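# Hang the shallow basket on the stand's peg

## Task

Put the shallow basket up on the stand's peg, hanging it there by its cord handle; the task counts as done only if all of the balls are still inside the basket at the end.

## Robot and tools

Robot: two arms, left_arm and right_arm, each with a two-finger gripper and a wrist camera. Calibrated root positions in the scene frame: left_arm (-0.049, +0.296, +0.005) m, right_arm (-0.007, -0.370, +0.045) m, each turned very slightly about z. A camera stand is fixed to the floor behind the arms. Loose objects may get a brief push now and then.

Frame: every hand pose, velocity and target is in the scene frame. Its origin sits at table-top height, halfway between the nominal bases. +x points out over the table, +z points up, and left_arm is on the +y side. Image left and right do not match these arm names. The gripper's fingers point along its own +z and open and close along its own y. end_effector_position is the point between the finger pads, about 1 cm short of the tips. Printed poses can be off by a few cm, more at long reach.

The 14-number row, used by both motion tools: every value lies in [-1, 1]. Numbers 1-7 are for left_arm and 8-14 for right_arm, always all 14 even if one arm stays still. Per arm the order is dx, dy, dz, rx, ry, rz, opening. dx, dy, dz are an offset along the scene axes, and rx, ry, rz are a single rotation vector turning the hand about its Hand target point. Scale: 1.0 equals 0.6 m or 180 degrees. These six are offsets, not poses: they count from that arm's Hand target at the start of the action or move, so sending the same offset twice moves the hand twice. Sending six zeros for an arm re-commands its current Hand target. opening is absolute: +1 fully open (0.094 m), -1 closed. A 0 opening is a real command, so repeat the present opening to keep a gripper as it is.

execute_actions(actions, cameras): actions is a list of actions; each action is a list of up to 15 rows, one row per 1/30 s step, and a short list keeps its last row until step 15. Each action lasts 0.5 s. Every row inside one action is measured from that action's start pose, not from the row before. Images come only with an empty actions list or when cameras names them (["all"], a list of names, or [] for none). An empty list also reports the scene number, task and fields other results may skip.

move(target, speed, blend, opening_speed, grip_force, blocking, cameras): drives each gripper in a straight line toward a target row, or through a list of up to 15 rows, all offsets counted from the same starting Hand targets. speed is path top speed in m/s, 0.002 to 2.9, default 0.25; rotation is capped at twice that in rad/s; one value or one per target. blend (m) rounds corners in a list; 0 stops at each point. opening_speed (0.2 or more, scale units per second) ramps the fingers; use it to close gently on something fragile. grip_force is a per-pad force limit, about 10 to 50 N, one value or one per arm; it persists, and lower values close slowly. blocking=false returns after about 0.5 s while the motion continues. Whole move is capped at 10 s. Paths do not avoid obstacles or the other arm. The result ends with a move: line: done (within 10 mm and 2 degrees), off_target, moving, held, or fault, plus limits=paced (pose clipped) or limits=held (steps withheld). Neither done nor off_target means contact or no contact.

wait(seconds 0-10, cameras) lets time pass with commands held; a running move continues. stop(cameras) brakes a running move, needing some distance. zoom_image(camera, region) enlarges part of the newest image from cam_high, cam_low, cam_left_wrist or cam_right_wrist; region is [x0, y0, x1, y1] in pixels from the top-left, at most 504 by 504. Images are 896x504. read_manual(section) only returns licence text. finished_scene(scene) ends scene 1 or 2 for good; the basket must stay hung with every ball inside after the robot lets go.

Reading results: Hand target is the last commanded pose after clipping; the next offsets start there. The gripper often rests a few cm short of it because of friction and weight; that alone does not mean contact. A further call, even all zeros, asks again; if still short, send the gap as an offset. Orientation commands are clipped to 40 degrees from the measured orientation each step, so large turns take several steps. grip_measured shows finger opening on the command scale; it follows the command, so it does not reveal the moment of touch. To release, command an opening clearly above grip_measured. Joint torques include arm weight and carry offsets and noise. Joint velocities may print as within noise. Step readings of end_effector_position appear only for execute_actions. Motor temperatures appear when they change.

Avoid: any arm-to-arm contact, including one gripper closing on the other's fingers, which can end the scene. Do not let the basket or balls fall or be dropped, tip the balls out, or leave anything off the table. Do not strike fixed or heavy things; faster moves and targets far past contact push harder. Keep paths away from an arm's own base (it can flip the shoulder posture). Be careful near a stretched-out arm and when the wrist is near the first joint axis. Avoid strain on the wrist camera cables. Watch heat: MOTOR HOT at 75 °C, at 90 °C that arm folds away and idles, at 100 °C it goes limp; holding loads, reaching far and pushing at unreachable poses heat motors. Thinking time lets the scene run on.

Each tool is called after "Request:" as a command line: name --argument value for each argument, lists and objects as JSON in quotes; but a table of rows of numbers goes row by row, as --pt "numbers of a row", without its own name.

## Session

Request:
execute_actions --actions '[]'

Request:
zoom_image --camera "cam_high" --region '[350, 60, 650, 360]'

Request:
zoom_image --camera "cam_low" --region '[440, 100, 680, 340]'

Scene clock: 0.00 s.
left_arm: end_effector_position=(+0.3340, +0.2231, +0.1489) grip_measured=+1.000 end_effector_quat_wxyz=(+0.699, -0.011, +0.712, +0.060) | right_arm: end_effector_position=(+0.3393, -0.3940, +0.1318) grip_measured=+1.000 end_effector_quat_wxyz=(+0.618, +0.047, +0.784, -0.031)
Joint positions: left_arm=[-0.404 1.701 0.292 1.391 -0.526 0.061 0.094] | right_arm=[-0.021 1.56 0.1 1.222 0.076 0.029 0.094]
Joint velocities: within noise
Joint torques (N m): no reading
Motor temperatures (°C): left_arm=[28 25 30 28 25 24 23] | right_arm=[26 22 33 26 24 23 24]
Heat: left arm: 30 °C; right arm: 33 °C.
Hand target: left_arm +0.3354, +0.2226, +0.1569; +0.708, -0.016, +0.704, +0.056 | right_arm +0.3410, -0.3941, +0.1353; +0.622, +0.048, +0.781, -0.031
Tool commands: left_gripper/opening=+1.0 right_gripper/opening=+1.0

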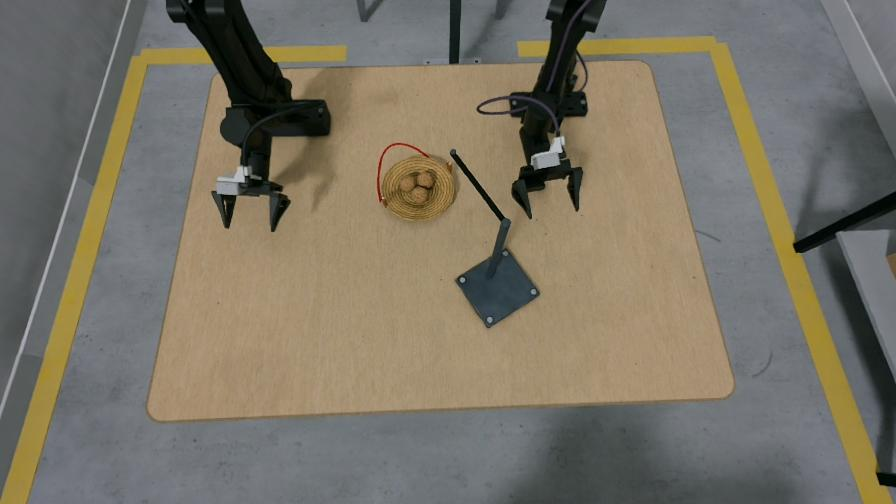

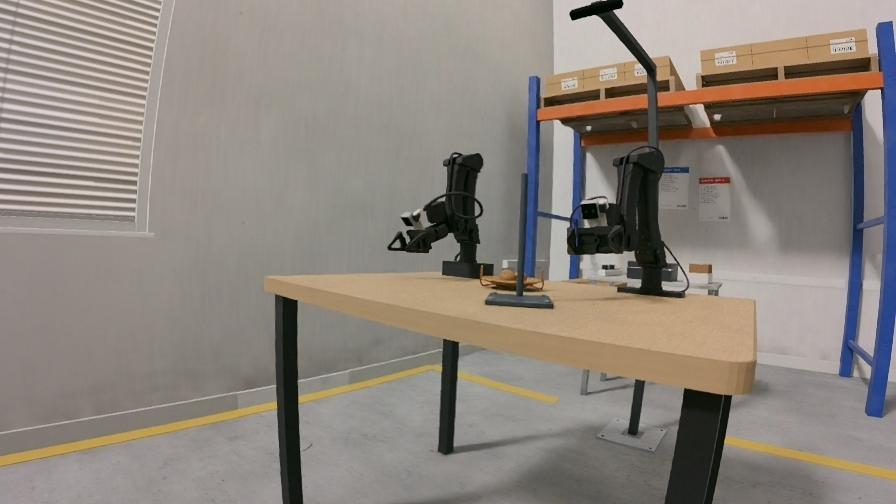

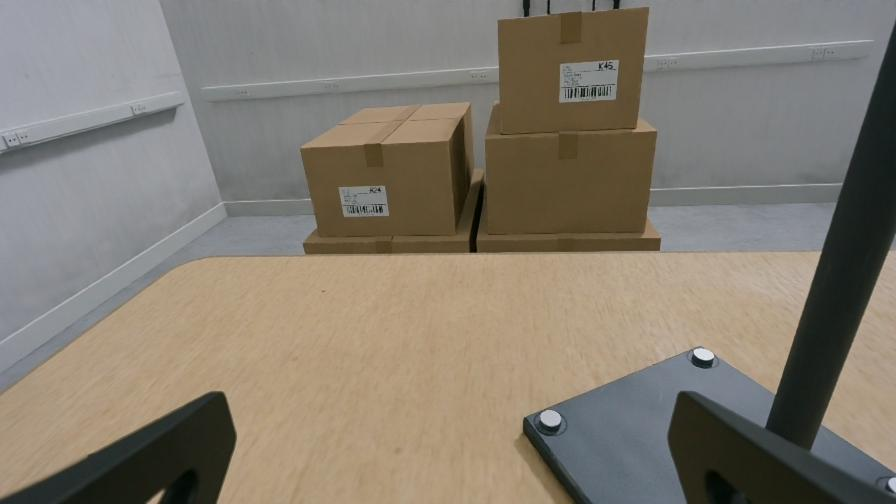

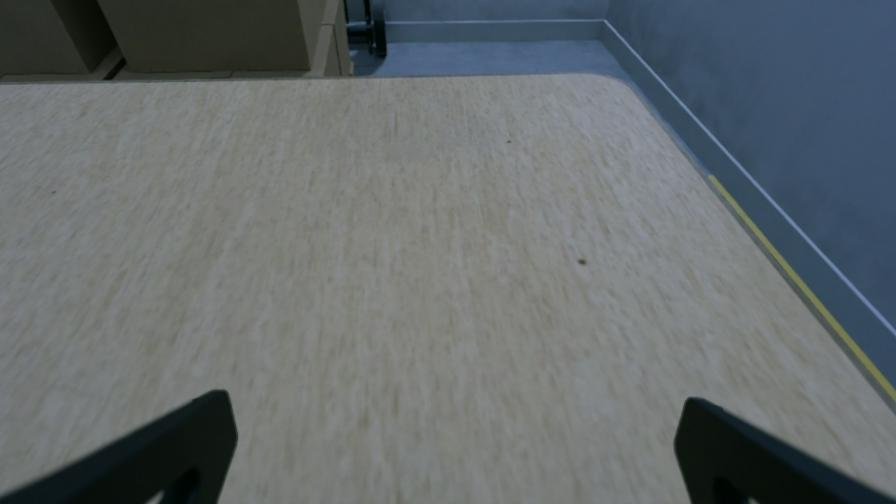

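Scaled by 1.680 from the camera's 896x504 image, which has a finer 1280x720 frame.

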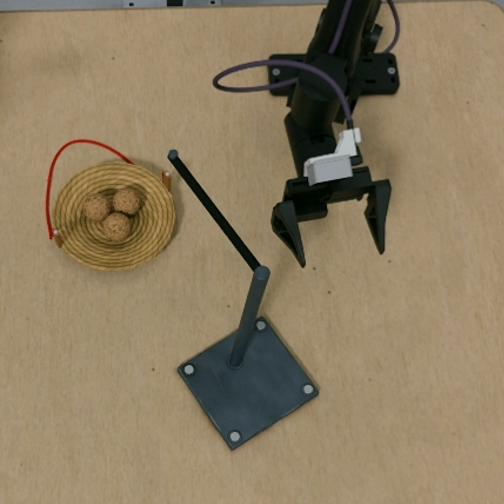

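Scaled by 2.100 from the camera's 896x504 image, which has a finer 1280x720 frame.

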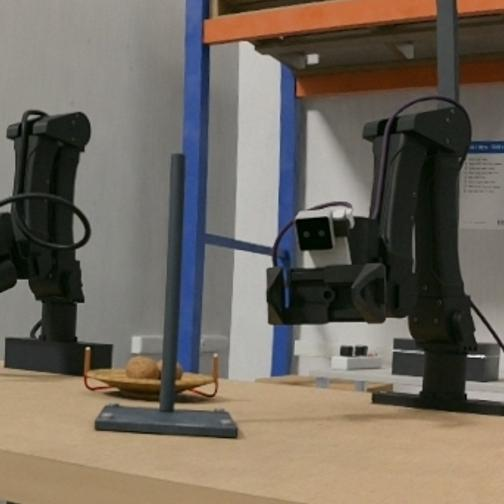

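Request:
move --pt "-0.3 -0.033 0.167 0 0 0 0 0 0 0 0 0 0 1" --pt "-0.417 -0.588 0.072 0.203 0.479 -0.249 0 0 0 0 0 0 0 1" --blend '[0.05,0]' --cameras '["cam_high","cam_left_wrist"]'

Scene clock: 20.80 s.
left_arm: end_effector_position=(+0.0814, -0.1269, +0.1951) grip_measured=+0.001 end_effector_quat_wxyz=(+0.062, +0.460, +0.884, -0.061) | right_arm: end_effector_position=(+0.3393, -0.3940, +0.1318) grip_measured=+1.000 end_effector_quat_wxyz=(+0.618, +0.047, +0.784, -0.031)
Joint positions: left_arm=[-1.254 2.166 2.334 -1.565 -0.004 -0.315 0.047] | right_arm=[-0.021 1.56 0.1 1.222 0.076 0.029 0.094]
Joint torques (N m): left_arm=[0.7 -10.14 9.43 0.44 0.01 0.05] | right_arm=[-0.02 -3.62 3.08 1.66 0.03 -0.04]
Heat: left arm: 32 °C; right arm: 33 °C.
Hand target: left_arm +0.0854, -0.1302, +0.2001; +0.000, +0.462, +0.887, +0.000 | right_arm +0.3410, -0.3941, +0.1353; +0.622, +0.048, +0.781, -0.031
Off the commanded pose: left_arm 0.007 m, 10 deg | right_arm 0.004 m, 1 deg.
joint sent to its limit (left arm) — joint 4 (wrist pitch), lower limit. The joint targets are off in orientation, not in position.
move: off_target (left_arm)
Images, in order (width x height): cam_high 896x504, cam_left_wrist 896x504.

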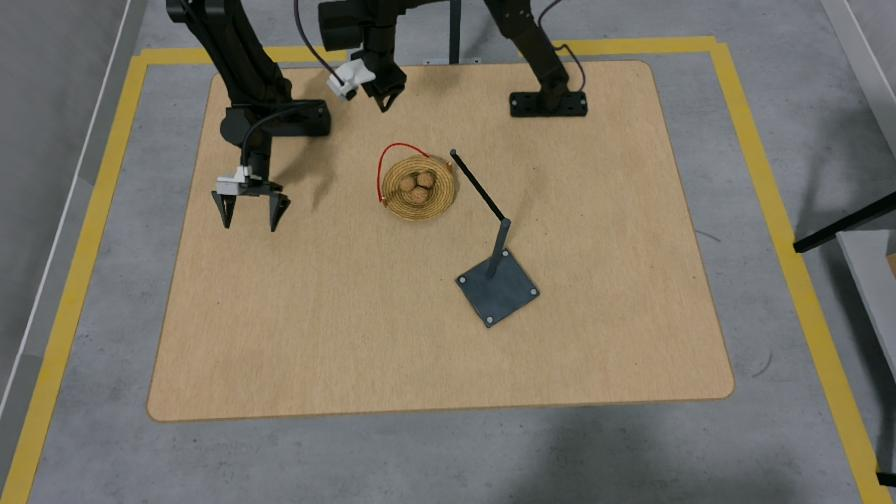

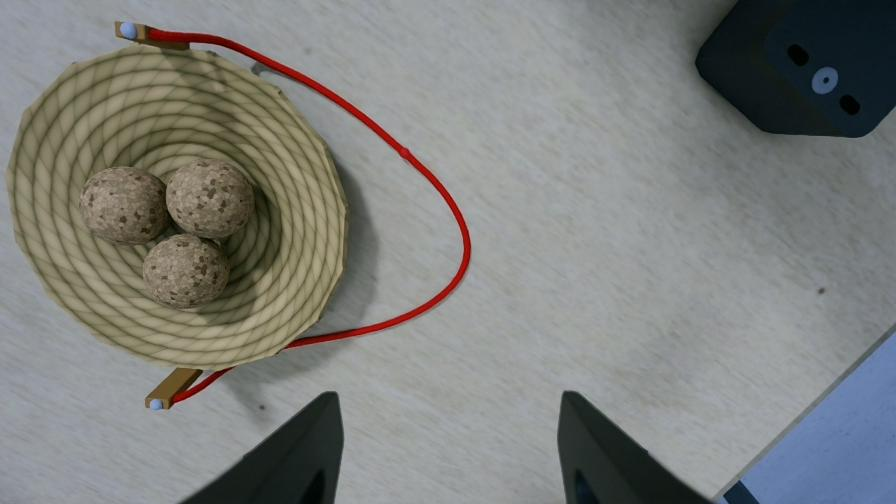

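Request:
move --target '[-0.045,0.027,-0.217,0,0,0,0,0,0,0,0,0,0,1]' --cameras '["cam_left_wrist"]'

Scene clock: 60.27 s.
left_arm: end_effector_position=(+0.0593, -0.1092, +0.0720) grip_measured=+0.001 end_effector_quat_wxyz=(-0.004, +0.463, +0.886, +0.005) | right_arm: end_effector_position=(+0.3393, -0.3940, +0.1318) grip_measured=+1.000 end_effector_quat_wxyz=(+0.618, +0.047, +0.784, -0.031)
Joint positions: left_arm=[-1.291 2.182 1.875 -1.278 -0.001 -0.348 0.047] | right_arm=[-0.021 1.56 0.1 1.222 0.076 0.029 0.094]
Joint torques (N m): left_arm=[-0.5 -10.97 6.27 0.35 -0.01 -0.1] | right_arm=[-0.03 -3.63 3.06 1.65 0.03 -0.03]
Heat: left arm: 33 °C; right arm: 33 °C.
Hand target: left_arm +0.0583, -0.1140, +0.0699; +0.000, +0.462, +0.887, +0.000 | right_arm +0.3410, -0.3941, +0.1353; +0.622, +0.048, +0.781, -0.031
Off the commanded pose: left_arm 0.005 m, 1 deg | right_arm 0.004 m, 1 deg.
move: done
Images, in order (width x height): cam_left_wrist 896x504.

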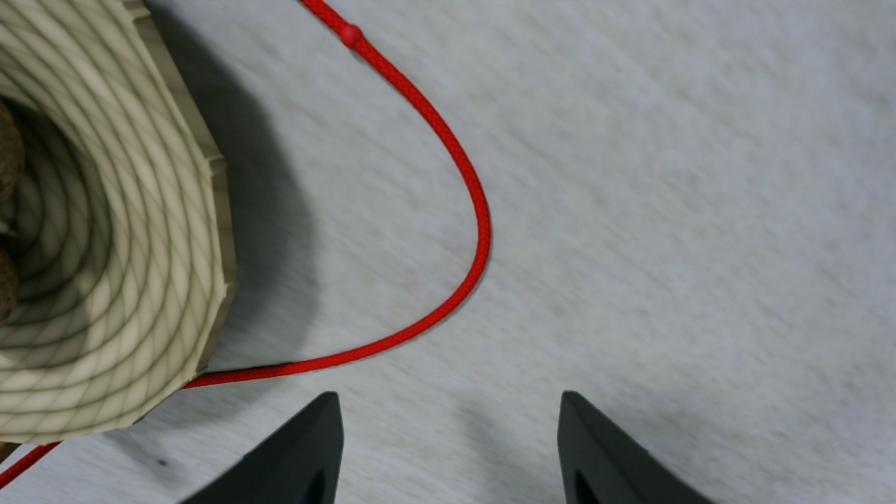

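Request:
move --pt "-0.009 -0.005 -0.09 0 0 -0.111 0 0 0 0 0 0 0 1" --pt "-0.009 -0.005 -0.124 0 0 -0.111 0 0 0 0 0 0 0 1" --pt "-0.009 -0.005 -0.124 0 0 -0.111 -1 0 0 0 0 0 0 1" --speed '[0.15,0.03,0.03]' --opening_speed 0.7 --cameras '["cam_left_wrist"]'

Scene clock: 71.53 s.
left_arm: end_effector_position=(+0.0555, -0.1185, +0.0098) grip_measured=-0.952 end_effector_quat_wxyz=(+0.004, +0.603, +0.798, -0.007) | right_arm: end_effector_position=(+0.3393, -0.3940, +0.1318) grip_measured=+1.000 end_effector_quat_wxyz=(+0.618, +0.047, +0.784, -0.031)
Joint positions: left_arm=[-1.302 2.231 1.704 -1.028 0.007 -0.028 0.002] | right_arm=[-0.021 1.56 0.1 1.222 0.076 0.029 0.094]
Joint torques (N m): left_arm=[-0.75 -9.63 4.52 0.49 -0.09 0.04] | right_arm=[-0.01 -3.63 3.07 1.67 0.03 -0.03]
Motor temperatures (°C): left_arm=[28 30 32 29 24 24 23] | right_arm=[26 22 33 29 24 23 24]
Heat: left arm: 32 °C; right arm: 33 °C.
Hand target: left_arm +0.0529, -0.1171, -0.0044; +0.000, +0.609, +0.793, +0.000 | right_arm +0.3410, -0.3941, +0.1353; +0.622, +0.048, +0.781, -0.031
Off the commanded pose: left_arm 0.015 m, 1 deg | right_arm 0.004 m, 1 deg.
move: off_target (left_arm); target 3's new opening was sent with left_arm's hand 0.015 m and 1 deg from that target
Images, in order (width x height): cam_left_wrist 896x504.

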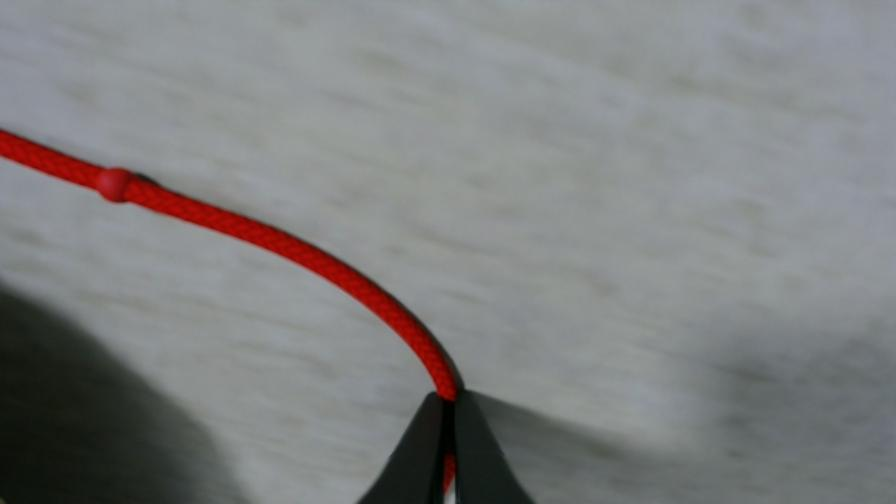

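Request:
move --pt "0 0 0.03 0 0 0 -1 0 0 0 0 0 0 1" --pt "0.062 0.028 0.175 0 0 0.03 -1 0 0 0 0 0 0 1" --pt "0.183 0.087 0.3 0 0 0.08 -1 0 0 0 0 0 0 1" --pt "0.248 0.112 0.36 0 0 0.111 -1 0 0 0 0 0 0 1" --blend '[0.01,0.02,0.02,0]' --speed 0.08 --cameras '["cam_high","cam_low","cam_left_wrist"]'

Request:
zoom_image --camera "cam_low" --region '[440, 100, 640, 320]'

Scene clock: 81.70 s.
left_arm: end_effector_position=(+0.1994, -0.0508, +0.1851) grip_measured=-0.957 end_effector_quat_wxyz=(+0.052, +0.459, +0.887, -0.030) | right_arm: end_effector_position=(+0.3393, -0.3940, +0.1318) grip_measured=+1.000 end_effector_quat_wxyz=(+0.618, +0.047, +0.784, -0.031)
Joint positions: left_arm=[-0.927 2.132 2.245 -1.565 0.006 0.006 0.002] | right_arm=[-0.021 1.56 0.1 1.222 0.076 0.029 0.094]
Joint torques (N m): left_arm=[0.21 -14.49 9.06 0.33 -0.07 0.06] | right_arm=[-0.02 -3.6 3.1 1.66 0.02 -0.02]
Heat: left arm: 32 °C; right arm: 33 °C.
Hand target: left_arm +0.2018, -0.0498, +0.2116; +0.000, +0.462, +0.887, +0.000 | right_arm +0.3410, -0.3941, +0.1353; +0.622, +0.048, +0.781, -0.031
Off the commanded pose: left_arm 0.027 m, 7 deg | right_arm 0.004 m, 1 deg.
joint sent to its limit (left arm) — joint 4 (wrist pitch), lower limit. The joint targets are off in orientation, not in position.
move: off_target (left_arm); blend cut to 0.0088 m at target 1
Images, in order (width x height): cam_high 896x504, cam_low 896x504, cam_left_wrist 896x504.

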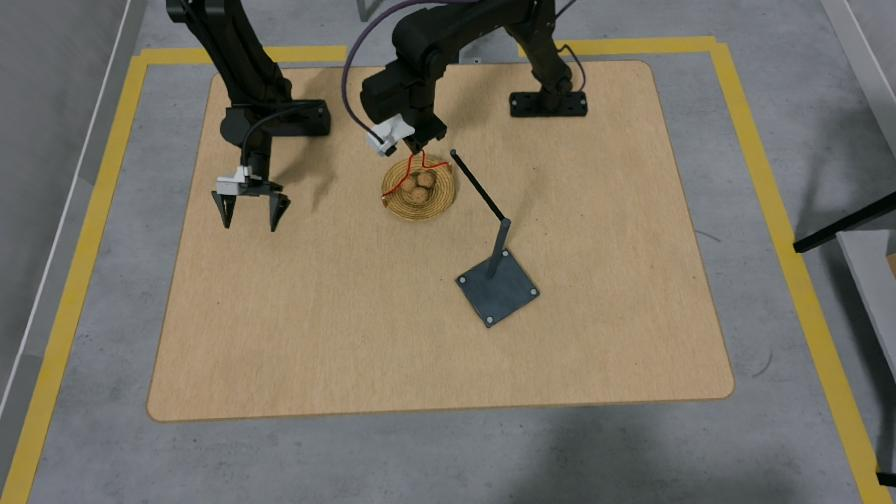

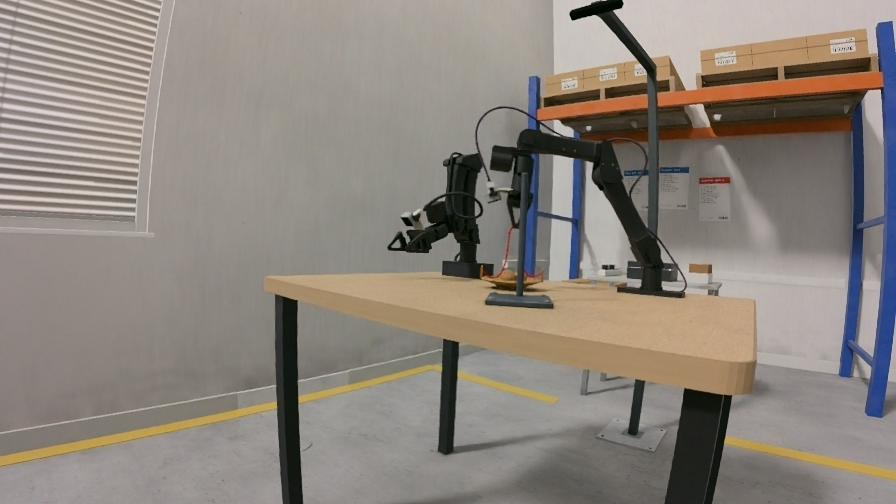

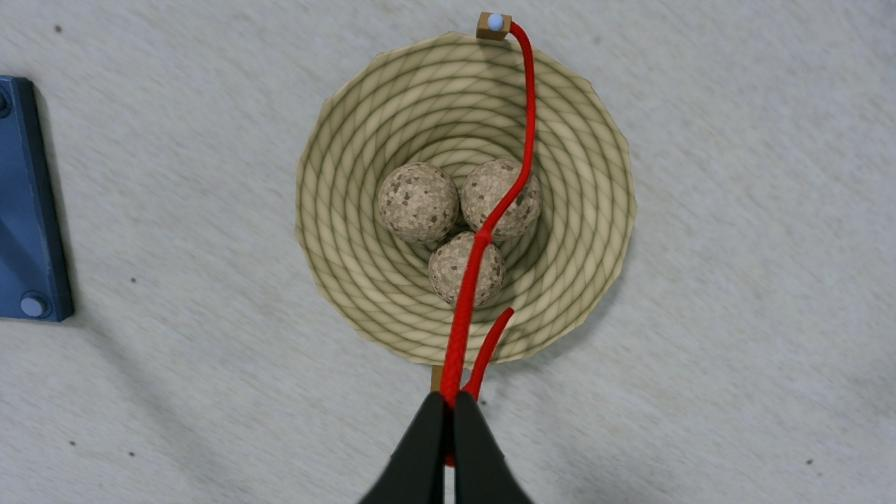

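Scaled by 2.291 from the camera's 896x504 image, which has a finer 1280x720 frame.

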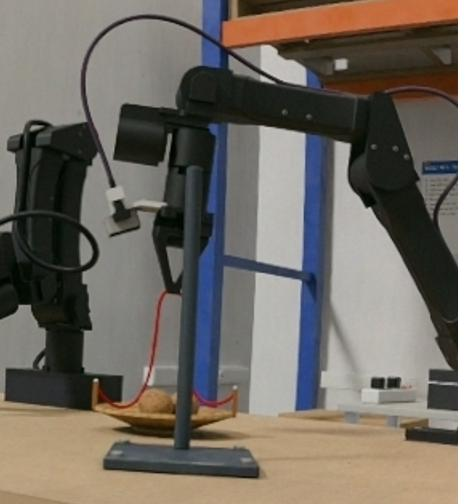

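Request:
move --pt "0 0 0.07 -0.1 -0.07 0 -1 0 0 0 0 0 0 1" --pt "0 0 0.18 -0.159 -0.112 0 -1 0 0 0 0 0 0 1" --speed '[0.06,0.03]' --blend '[0.01,0]' --cameras '["cam_high","cam_low","cam_left_wrist"]'

Request:
zoom_image --camera "cam_low" --region '[440, 100, 640, 320]'

Scene clock: 91.83 s.
left_arm: end_effector_position=(+0.1988, -0.0499, +0.2940) grip_measured=-0.957 end_effector_quat_wxyz=(+0.227, +0.446, +0.858, -0.119) | right_arm: end_effector_position=(+0.3393, -0.3940, +0.1318) grip_measured=+1.000 end_effector_quat_wxyz=(+0.618, +0.047, +0.784, -0.031)
Joint positions: left_arm=[-0.927 1.83 2.147 -1.37 0.006 0.008 0.002] | right_arm=[-0.021 1.56 0.1 1.222 0.076 0.029 0.094]
Joint torques (N m): left_arm=[0.54 -12.33 6.52 1.5 0 0.04] | right_arm=[-0.05 -3.59 3.06 1.67 0.03 -0.04]
Heat: left arm: 33 °C; right arm: 33 °C.
Hand target: left_arm +0.2017, -0.0498, +0.3196; +0.267, +0.440, +0.846, -0.139 | right_arm +0.3410, -0.3941, +0.1353; +0.622, +0.048, +0.781, -0.031
Off the commanded pose: left_arm 0.026 m, 5 deg | right_arm 0.004 m, 1 deg.
move: off_target (left_arm)
Images, in order (width x height): cam_high 896x504, cam_low 896x504, cam_left_wrist 896x504.

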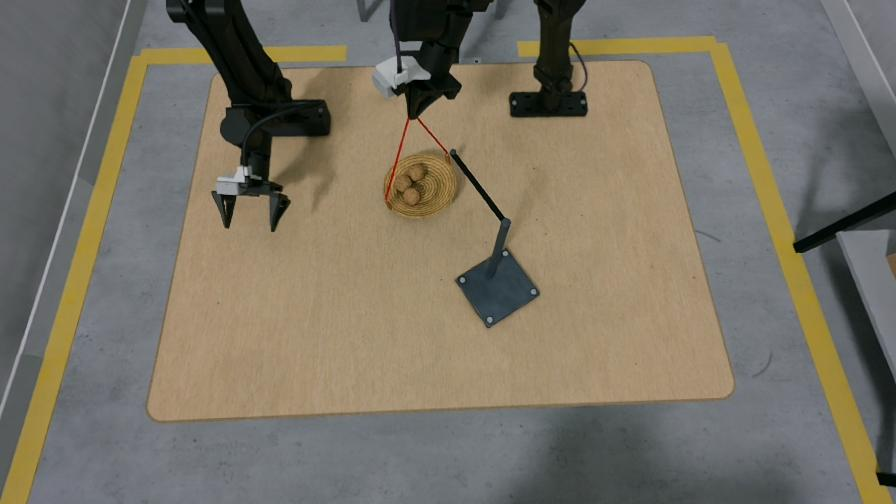

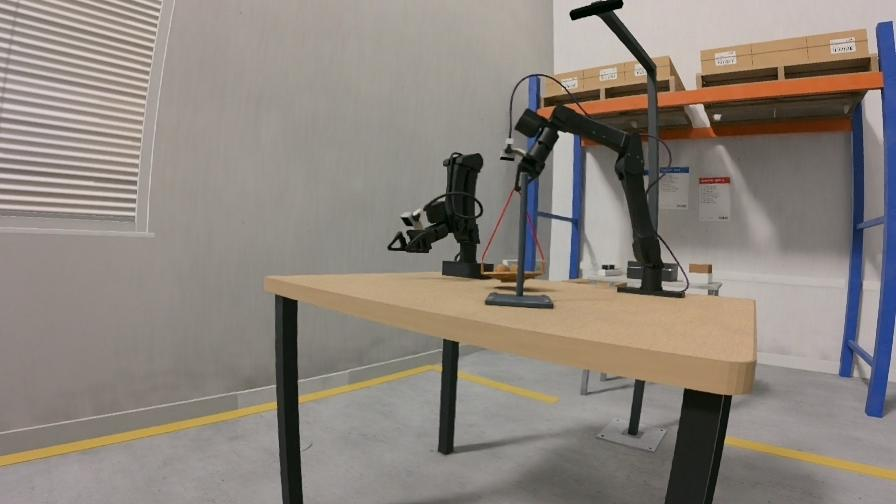

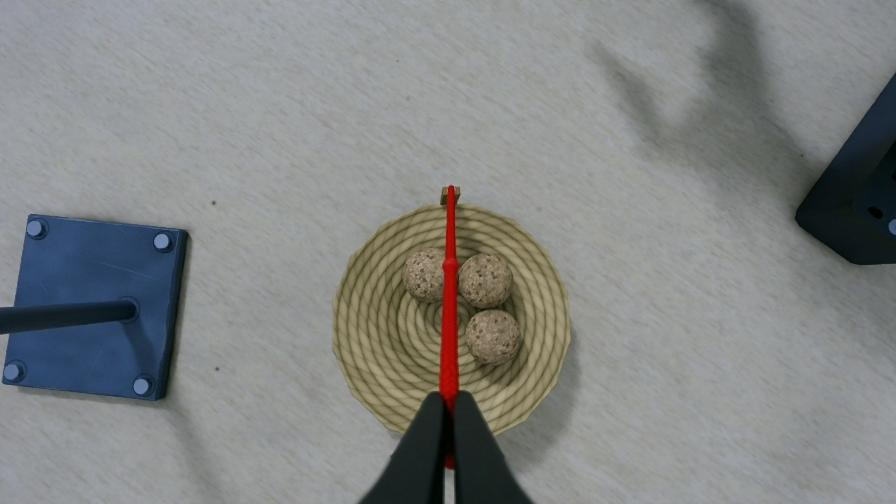

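Scaled by 2.291 from the camera's 896x504 image, which has a finer 1280x720 frame.

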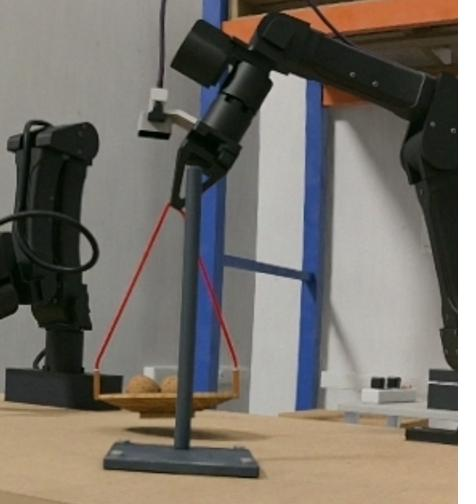

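Request:
move --target '[0,0,0.15,0,0,0,-1,0,0,0,0,0,0,1]' --speed 0.05 --cameras '["cam_high","cam_low","cam_left_wrist"]'

Request:
zoom_image --camera "cam_low" --region '[440, 100, 640, 320]'

Scene clock: 98.57 s.
left_arm: end_effector_position=(+0.1971, -0.0475, +0.3972) grip_measured=-0.957 end_effector_quat_wxyz=(+0.323, +0.430, +0.826, -0.167) | right_arm: end_effector_position=(+0.3393, -0.3940, +0.1318) grip_measured=+1.000 end_effector_quat_wxyz=(+0.618, +0.047, +0.784, -0.031)
Joint positions: left_arm=[-0.927 1.954 2.722 -1.595 0.006 0.008 0.002] | right_arm=[-0.021 1.56 0.1 1.222 0.076 0.029 0.094]
Joint torques (N m): left_arm=[0.59 -7.57 7.5 1.6 0.01 0.03] | right_arm=[-0.03 -3.67 3.12 1.67 0.02 -0.04]
Heat: left arm: 32 °C; right arm: 33 °C.
Hand target: left_arm +0.2018, -0.0498, +0.4095; +0.267, +0.440, +0.846, -0.138 | right_arm +0.3410, -0.3941, +0.1353; +0.622, +0.048, +0.781, -0.031
Off the commanded pose: left_arm 0.013 m, 8 deg | right_arm 0.004 m, 1 deg.
joint read past its limit (left arm) — joint 4 (wrist pitch), lower limit.
joint sent to its limit (left arm) — joint 4 (wrist pitch), lower limit. The joint targets are off in orientation, not in position.
move: off_target (left_arm)
Images, in order (width x height): cam_high 896x504, cam_low 896x504, cam_left_wrist 896x504.

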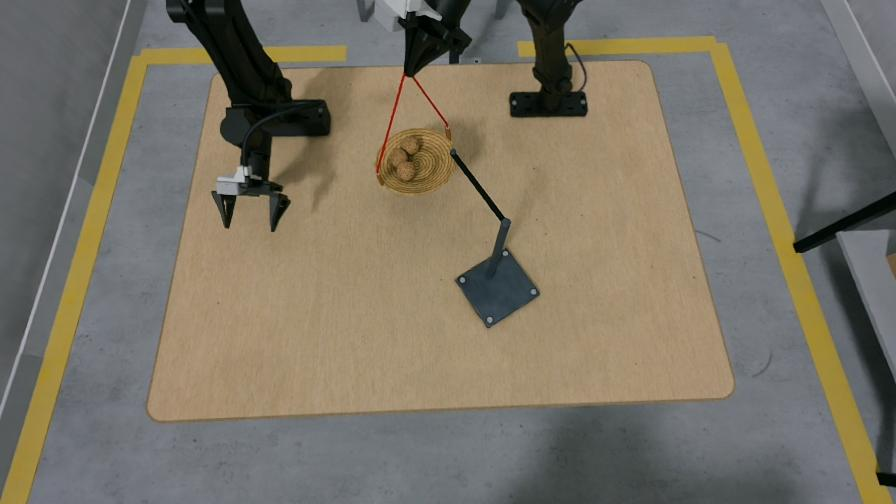

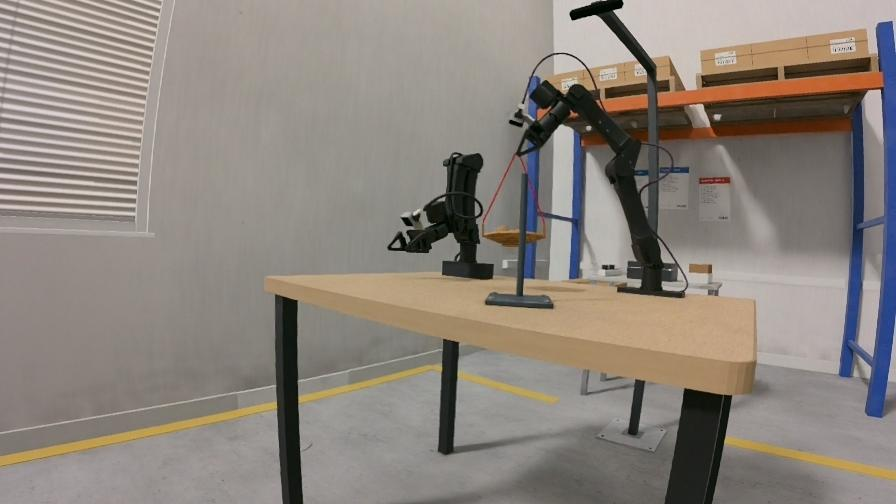

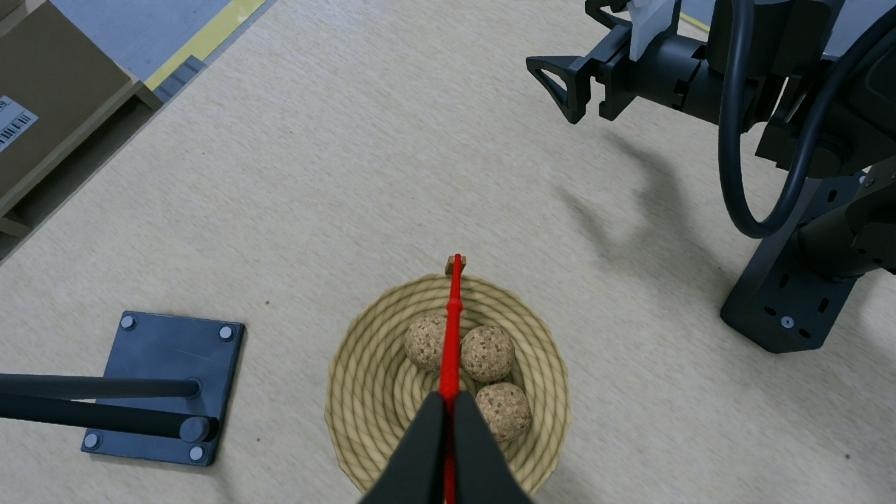

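Scaled by 2.291 from the camera's 896x504 image, which has a finer 1280x720 frame.

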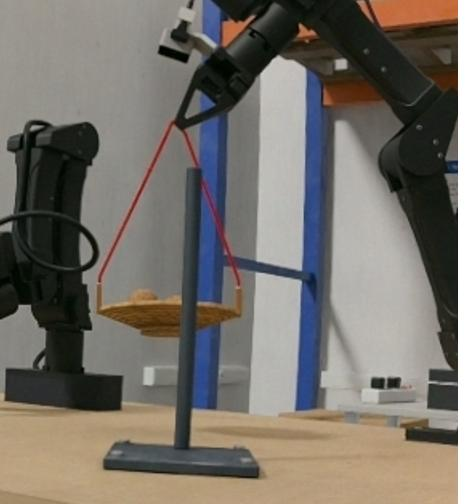

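Request:
move --target '[0.207,0.135,0,0,0,0,-1,0,0,0,0,0,0,1]' --speed 0.05 --cameras '["cam_high","cam_low","cam_left_wrist"]'

Request:
zoom_image --camera "cam_low" --region '[440, 100, 640, 320]'

Request:
zoom_image --camera "cam_high" --region '[380, 80, 580, 300]'

Scene clock: 117.33 s.
left_arm: end_effector_position=(+0.3184, +0.0366, +0.3920) grip_measured=-0.957 end_effector_quat_wxyz=(+0.354, +0.407, +0.828, -0.151) | right_arm: end_effector_position=(+0.3393, -0.3940, +0.1318) grip_measured=+1.000 end_effector_quat_wxyz=(+0.618, +0.047, +0.784, -0.031)
Joint positions: left_arm=[-0.501 2.064 2.836 -1.581 0.238 0.296 0.002] | right_arm=[-0.021 1.56 0.1 1.222 0.076 0.029 0.094]
Joint torques (N m): left_arm=[0.39 -8.4 7.61 1.87 0.25 0.08] | right_arm=[-0.05 -3.59 3.06 1.65 0.02 -0.04]
Heat: left arm: 33 °C; right arm: 33 °C.
Hand target: left_arm +0.3260, +0.0311, +0.4096; +0.267, +0.440, +0.846, -0.139 | right_arm +0.3410, -0.3941, +0.1353; +0.622, +0.048, +0.781, -0.031
Off the commanded pose: left_arm 0.020 m, 11 deg | right_arm 0.004 m, 1 deg.
elbow stopped short (left arm): the move would have taken joint 3 (elbow) straighter than the controller allows.
joint read past its limit (left arm) — joint 4 (wrist pitch), lower limit.
move: off_target (left_arm)
Images, in order (width x height): cam_high 896x504, cam_low 896x504, cam_left_wrist 896x504.

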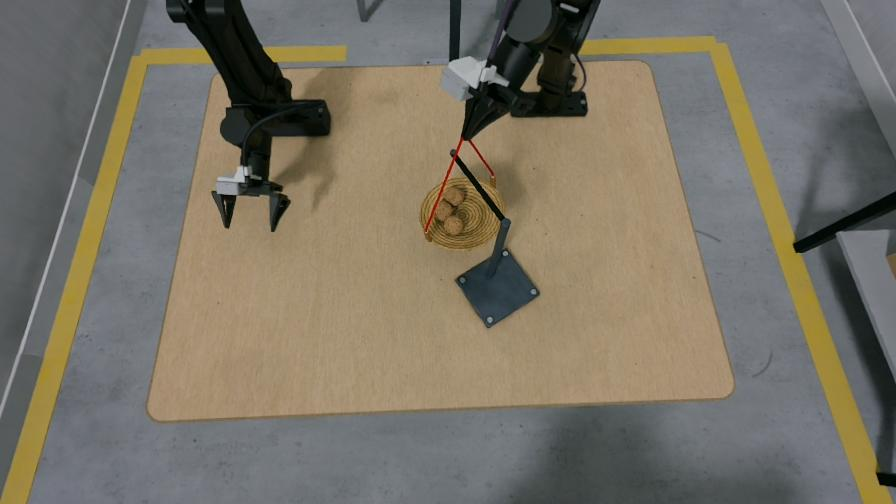

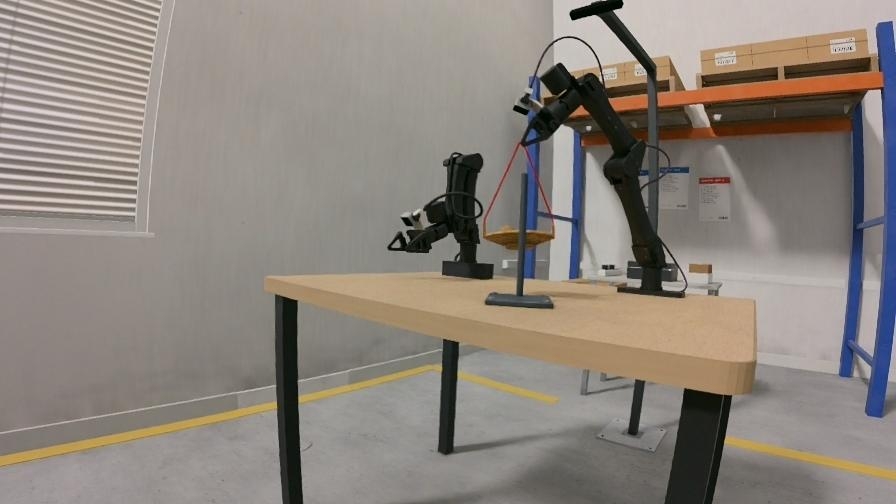

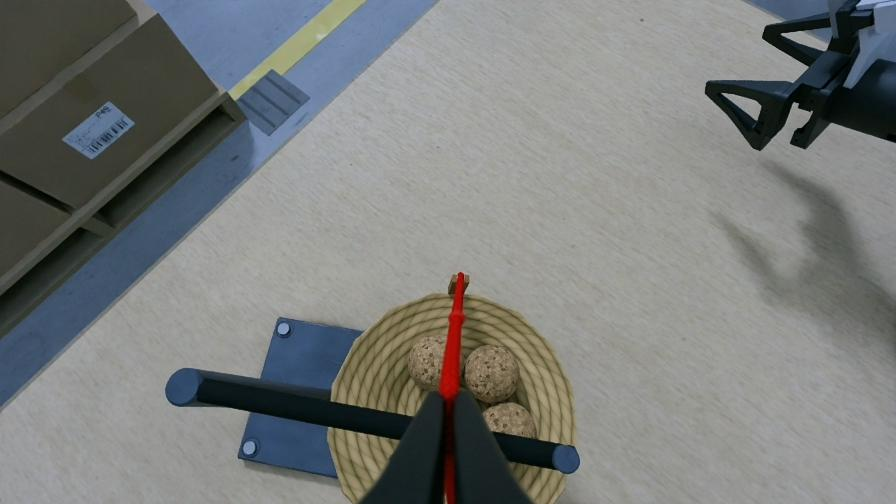

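Scaled by 2.291 from the camera's 896x504 image, which has a finer 1280x720 frame.

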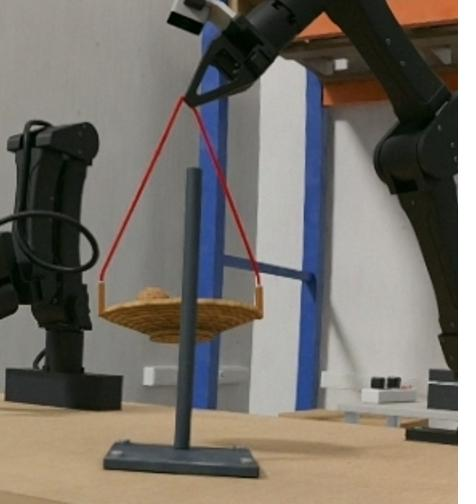

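Scaled by 2.291 from the camera's 896x504 image, which has a finer 1280x720 frame.

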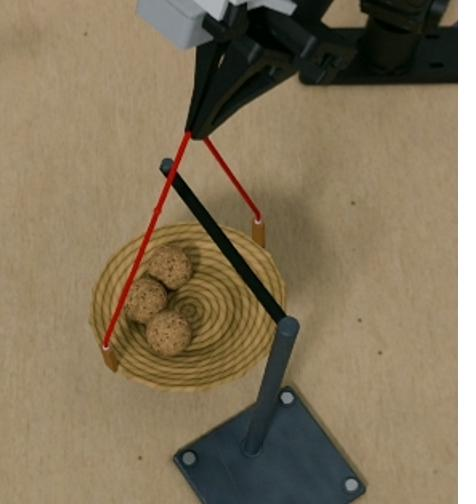

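Request:
move --target '[-0.008,0.008,-0.085,0,0,0,-1,0,0,0,0,0,0,1]' --speed 0.03 --cameras '["cam_high","cam_low","cam_left_wrist"]'

Request:
zoom_image --camera "cam_low" --region '[440, 100, 640, 320]'

Request:
zoom_image --camera "cam_high" --region '[380, 80, 580, 300]'

Scene clock: 131.20 s.
left_arm: end_effector_position=(+0.3211, +0.0349, +0.3449) grip_measured=-0.957 end_effector_quat_wxyz=(+0.285, +0.429, +0.845, -0.140) | right_arm: end_effector_position=(+0.3393, -0.3940, +0.1318) grip_measured=+1.000 end_effector_quat_wxyz=(+0.618, +0.047, +0.784, -0.031)
Joint positions: left_arm=[-0.501 2.08 2.71 -1.593 0.239 0.343 0.002] | right_arm=[-0.021 1.56 0.1 1.222 0.076 0.029 0.094]
Joint torques (N m): left_arm=[0.53 -11.22 5.01 1.41 0.2 0.06] | right_arm=[-0.01 -3.62 3.03 1.67 0.03 -0.05]
Heat: left arm: 33 °C; right arm: 33 °C.
Hand target: left_arm +0.3211, +0.0359, +0.3586; +0.267, +0.441, +0.846, -0.139 | right_arm +0.3410, -0.3941, +0.1353; +0.622, +0.048, +0.781, -0.031
Off the commanded pose: left_arm 0.014 m, 2 deg | right_arm 0.004 m, 1 deg.
elbow stopped short (left arm): the move would have taken joint 3 (elbow) straighter than the controller allows.
joint read past its limit (left arm) — joint 4 (wrist pitch), lower limit.
joint sent to its limit (left arm) — joint 4 (wrist pitch), lower limit. The joint targets are off in orientation, not in position.
move: off_target (left_arm)
Images, in order (width x height): cam_high 896x504, cam_low 896x504, cam_left_wrist 896x504.

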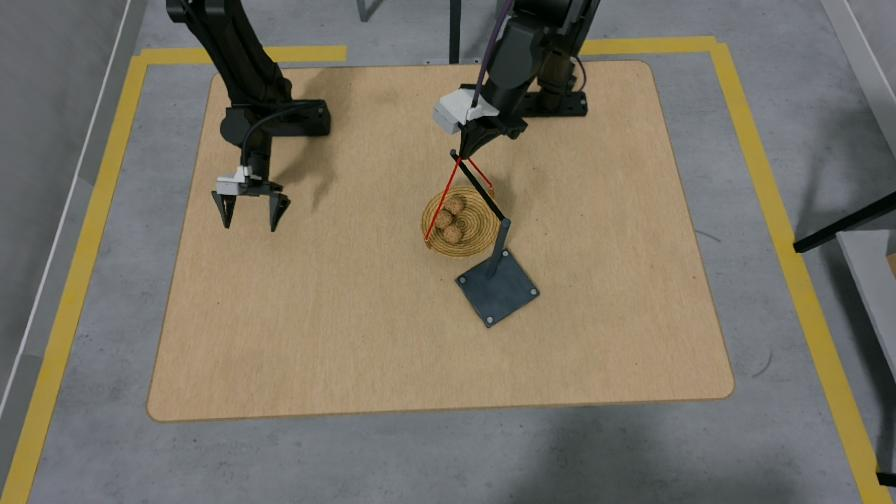

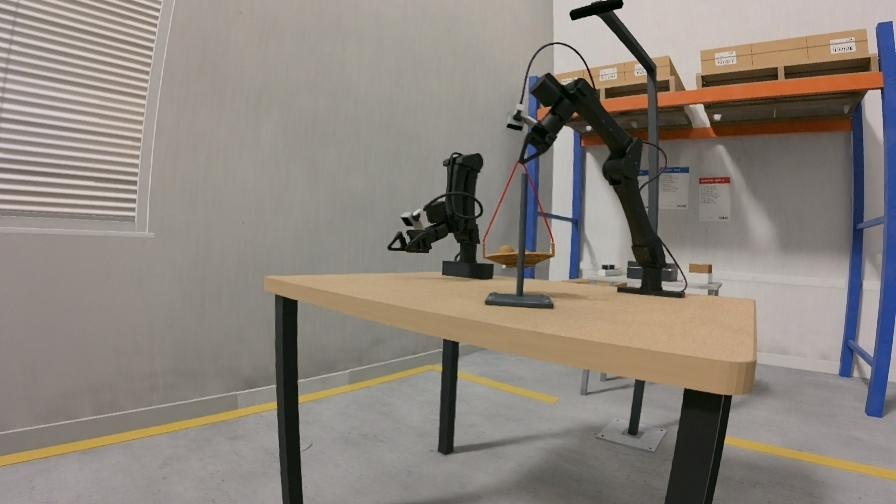

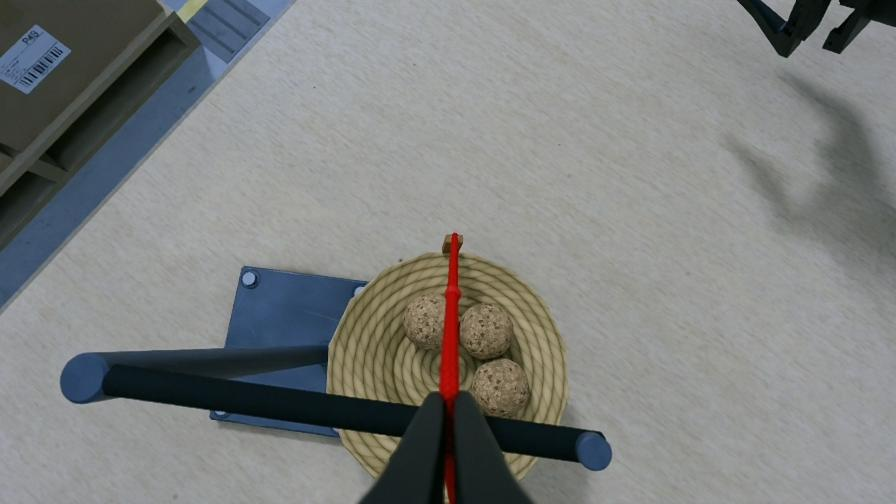

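Scaled by 2.291 from the camera's 896x504 image, which has a finer 1280x720 frame.

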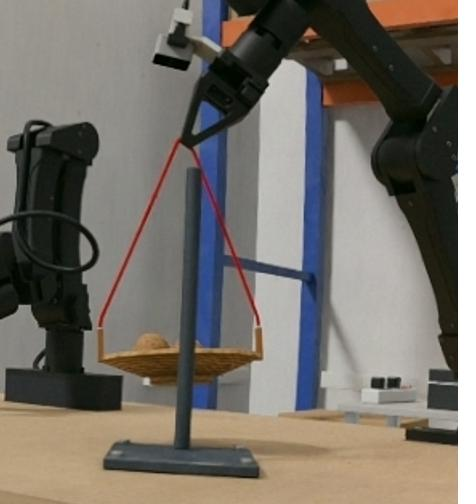

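Scaled by 2.291 from the camera's 896x504 image, which has a finer 1280x720 frame.

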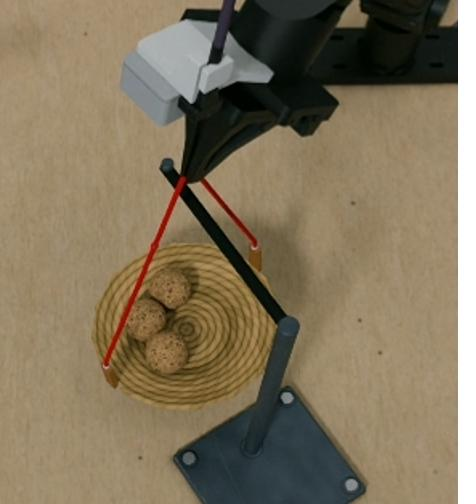

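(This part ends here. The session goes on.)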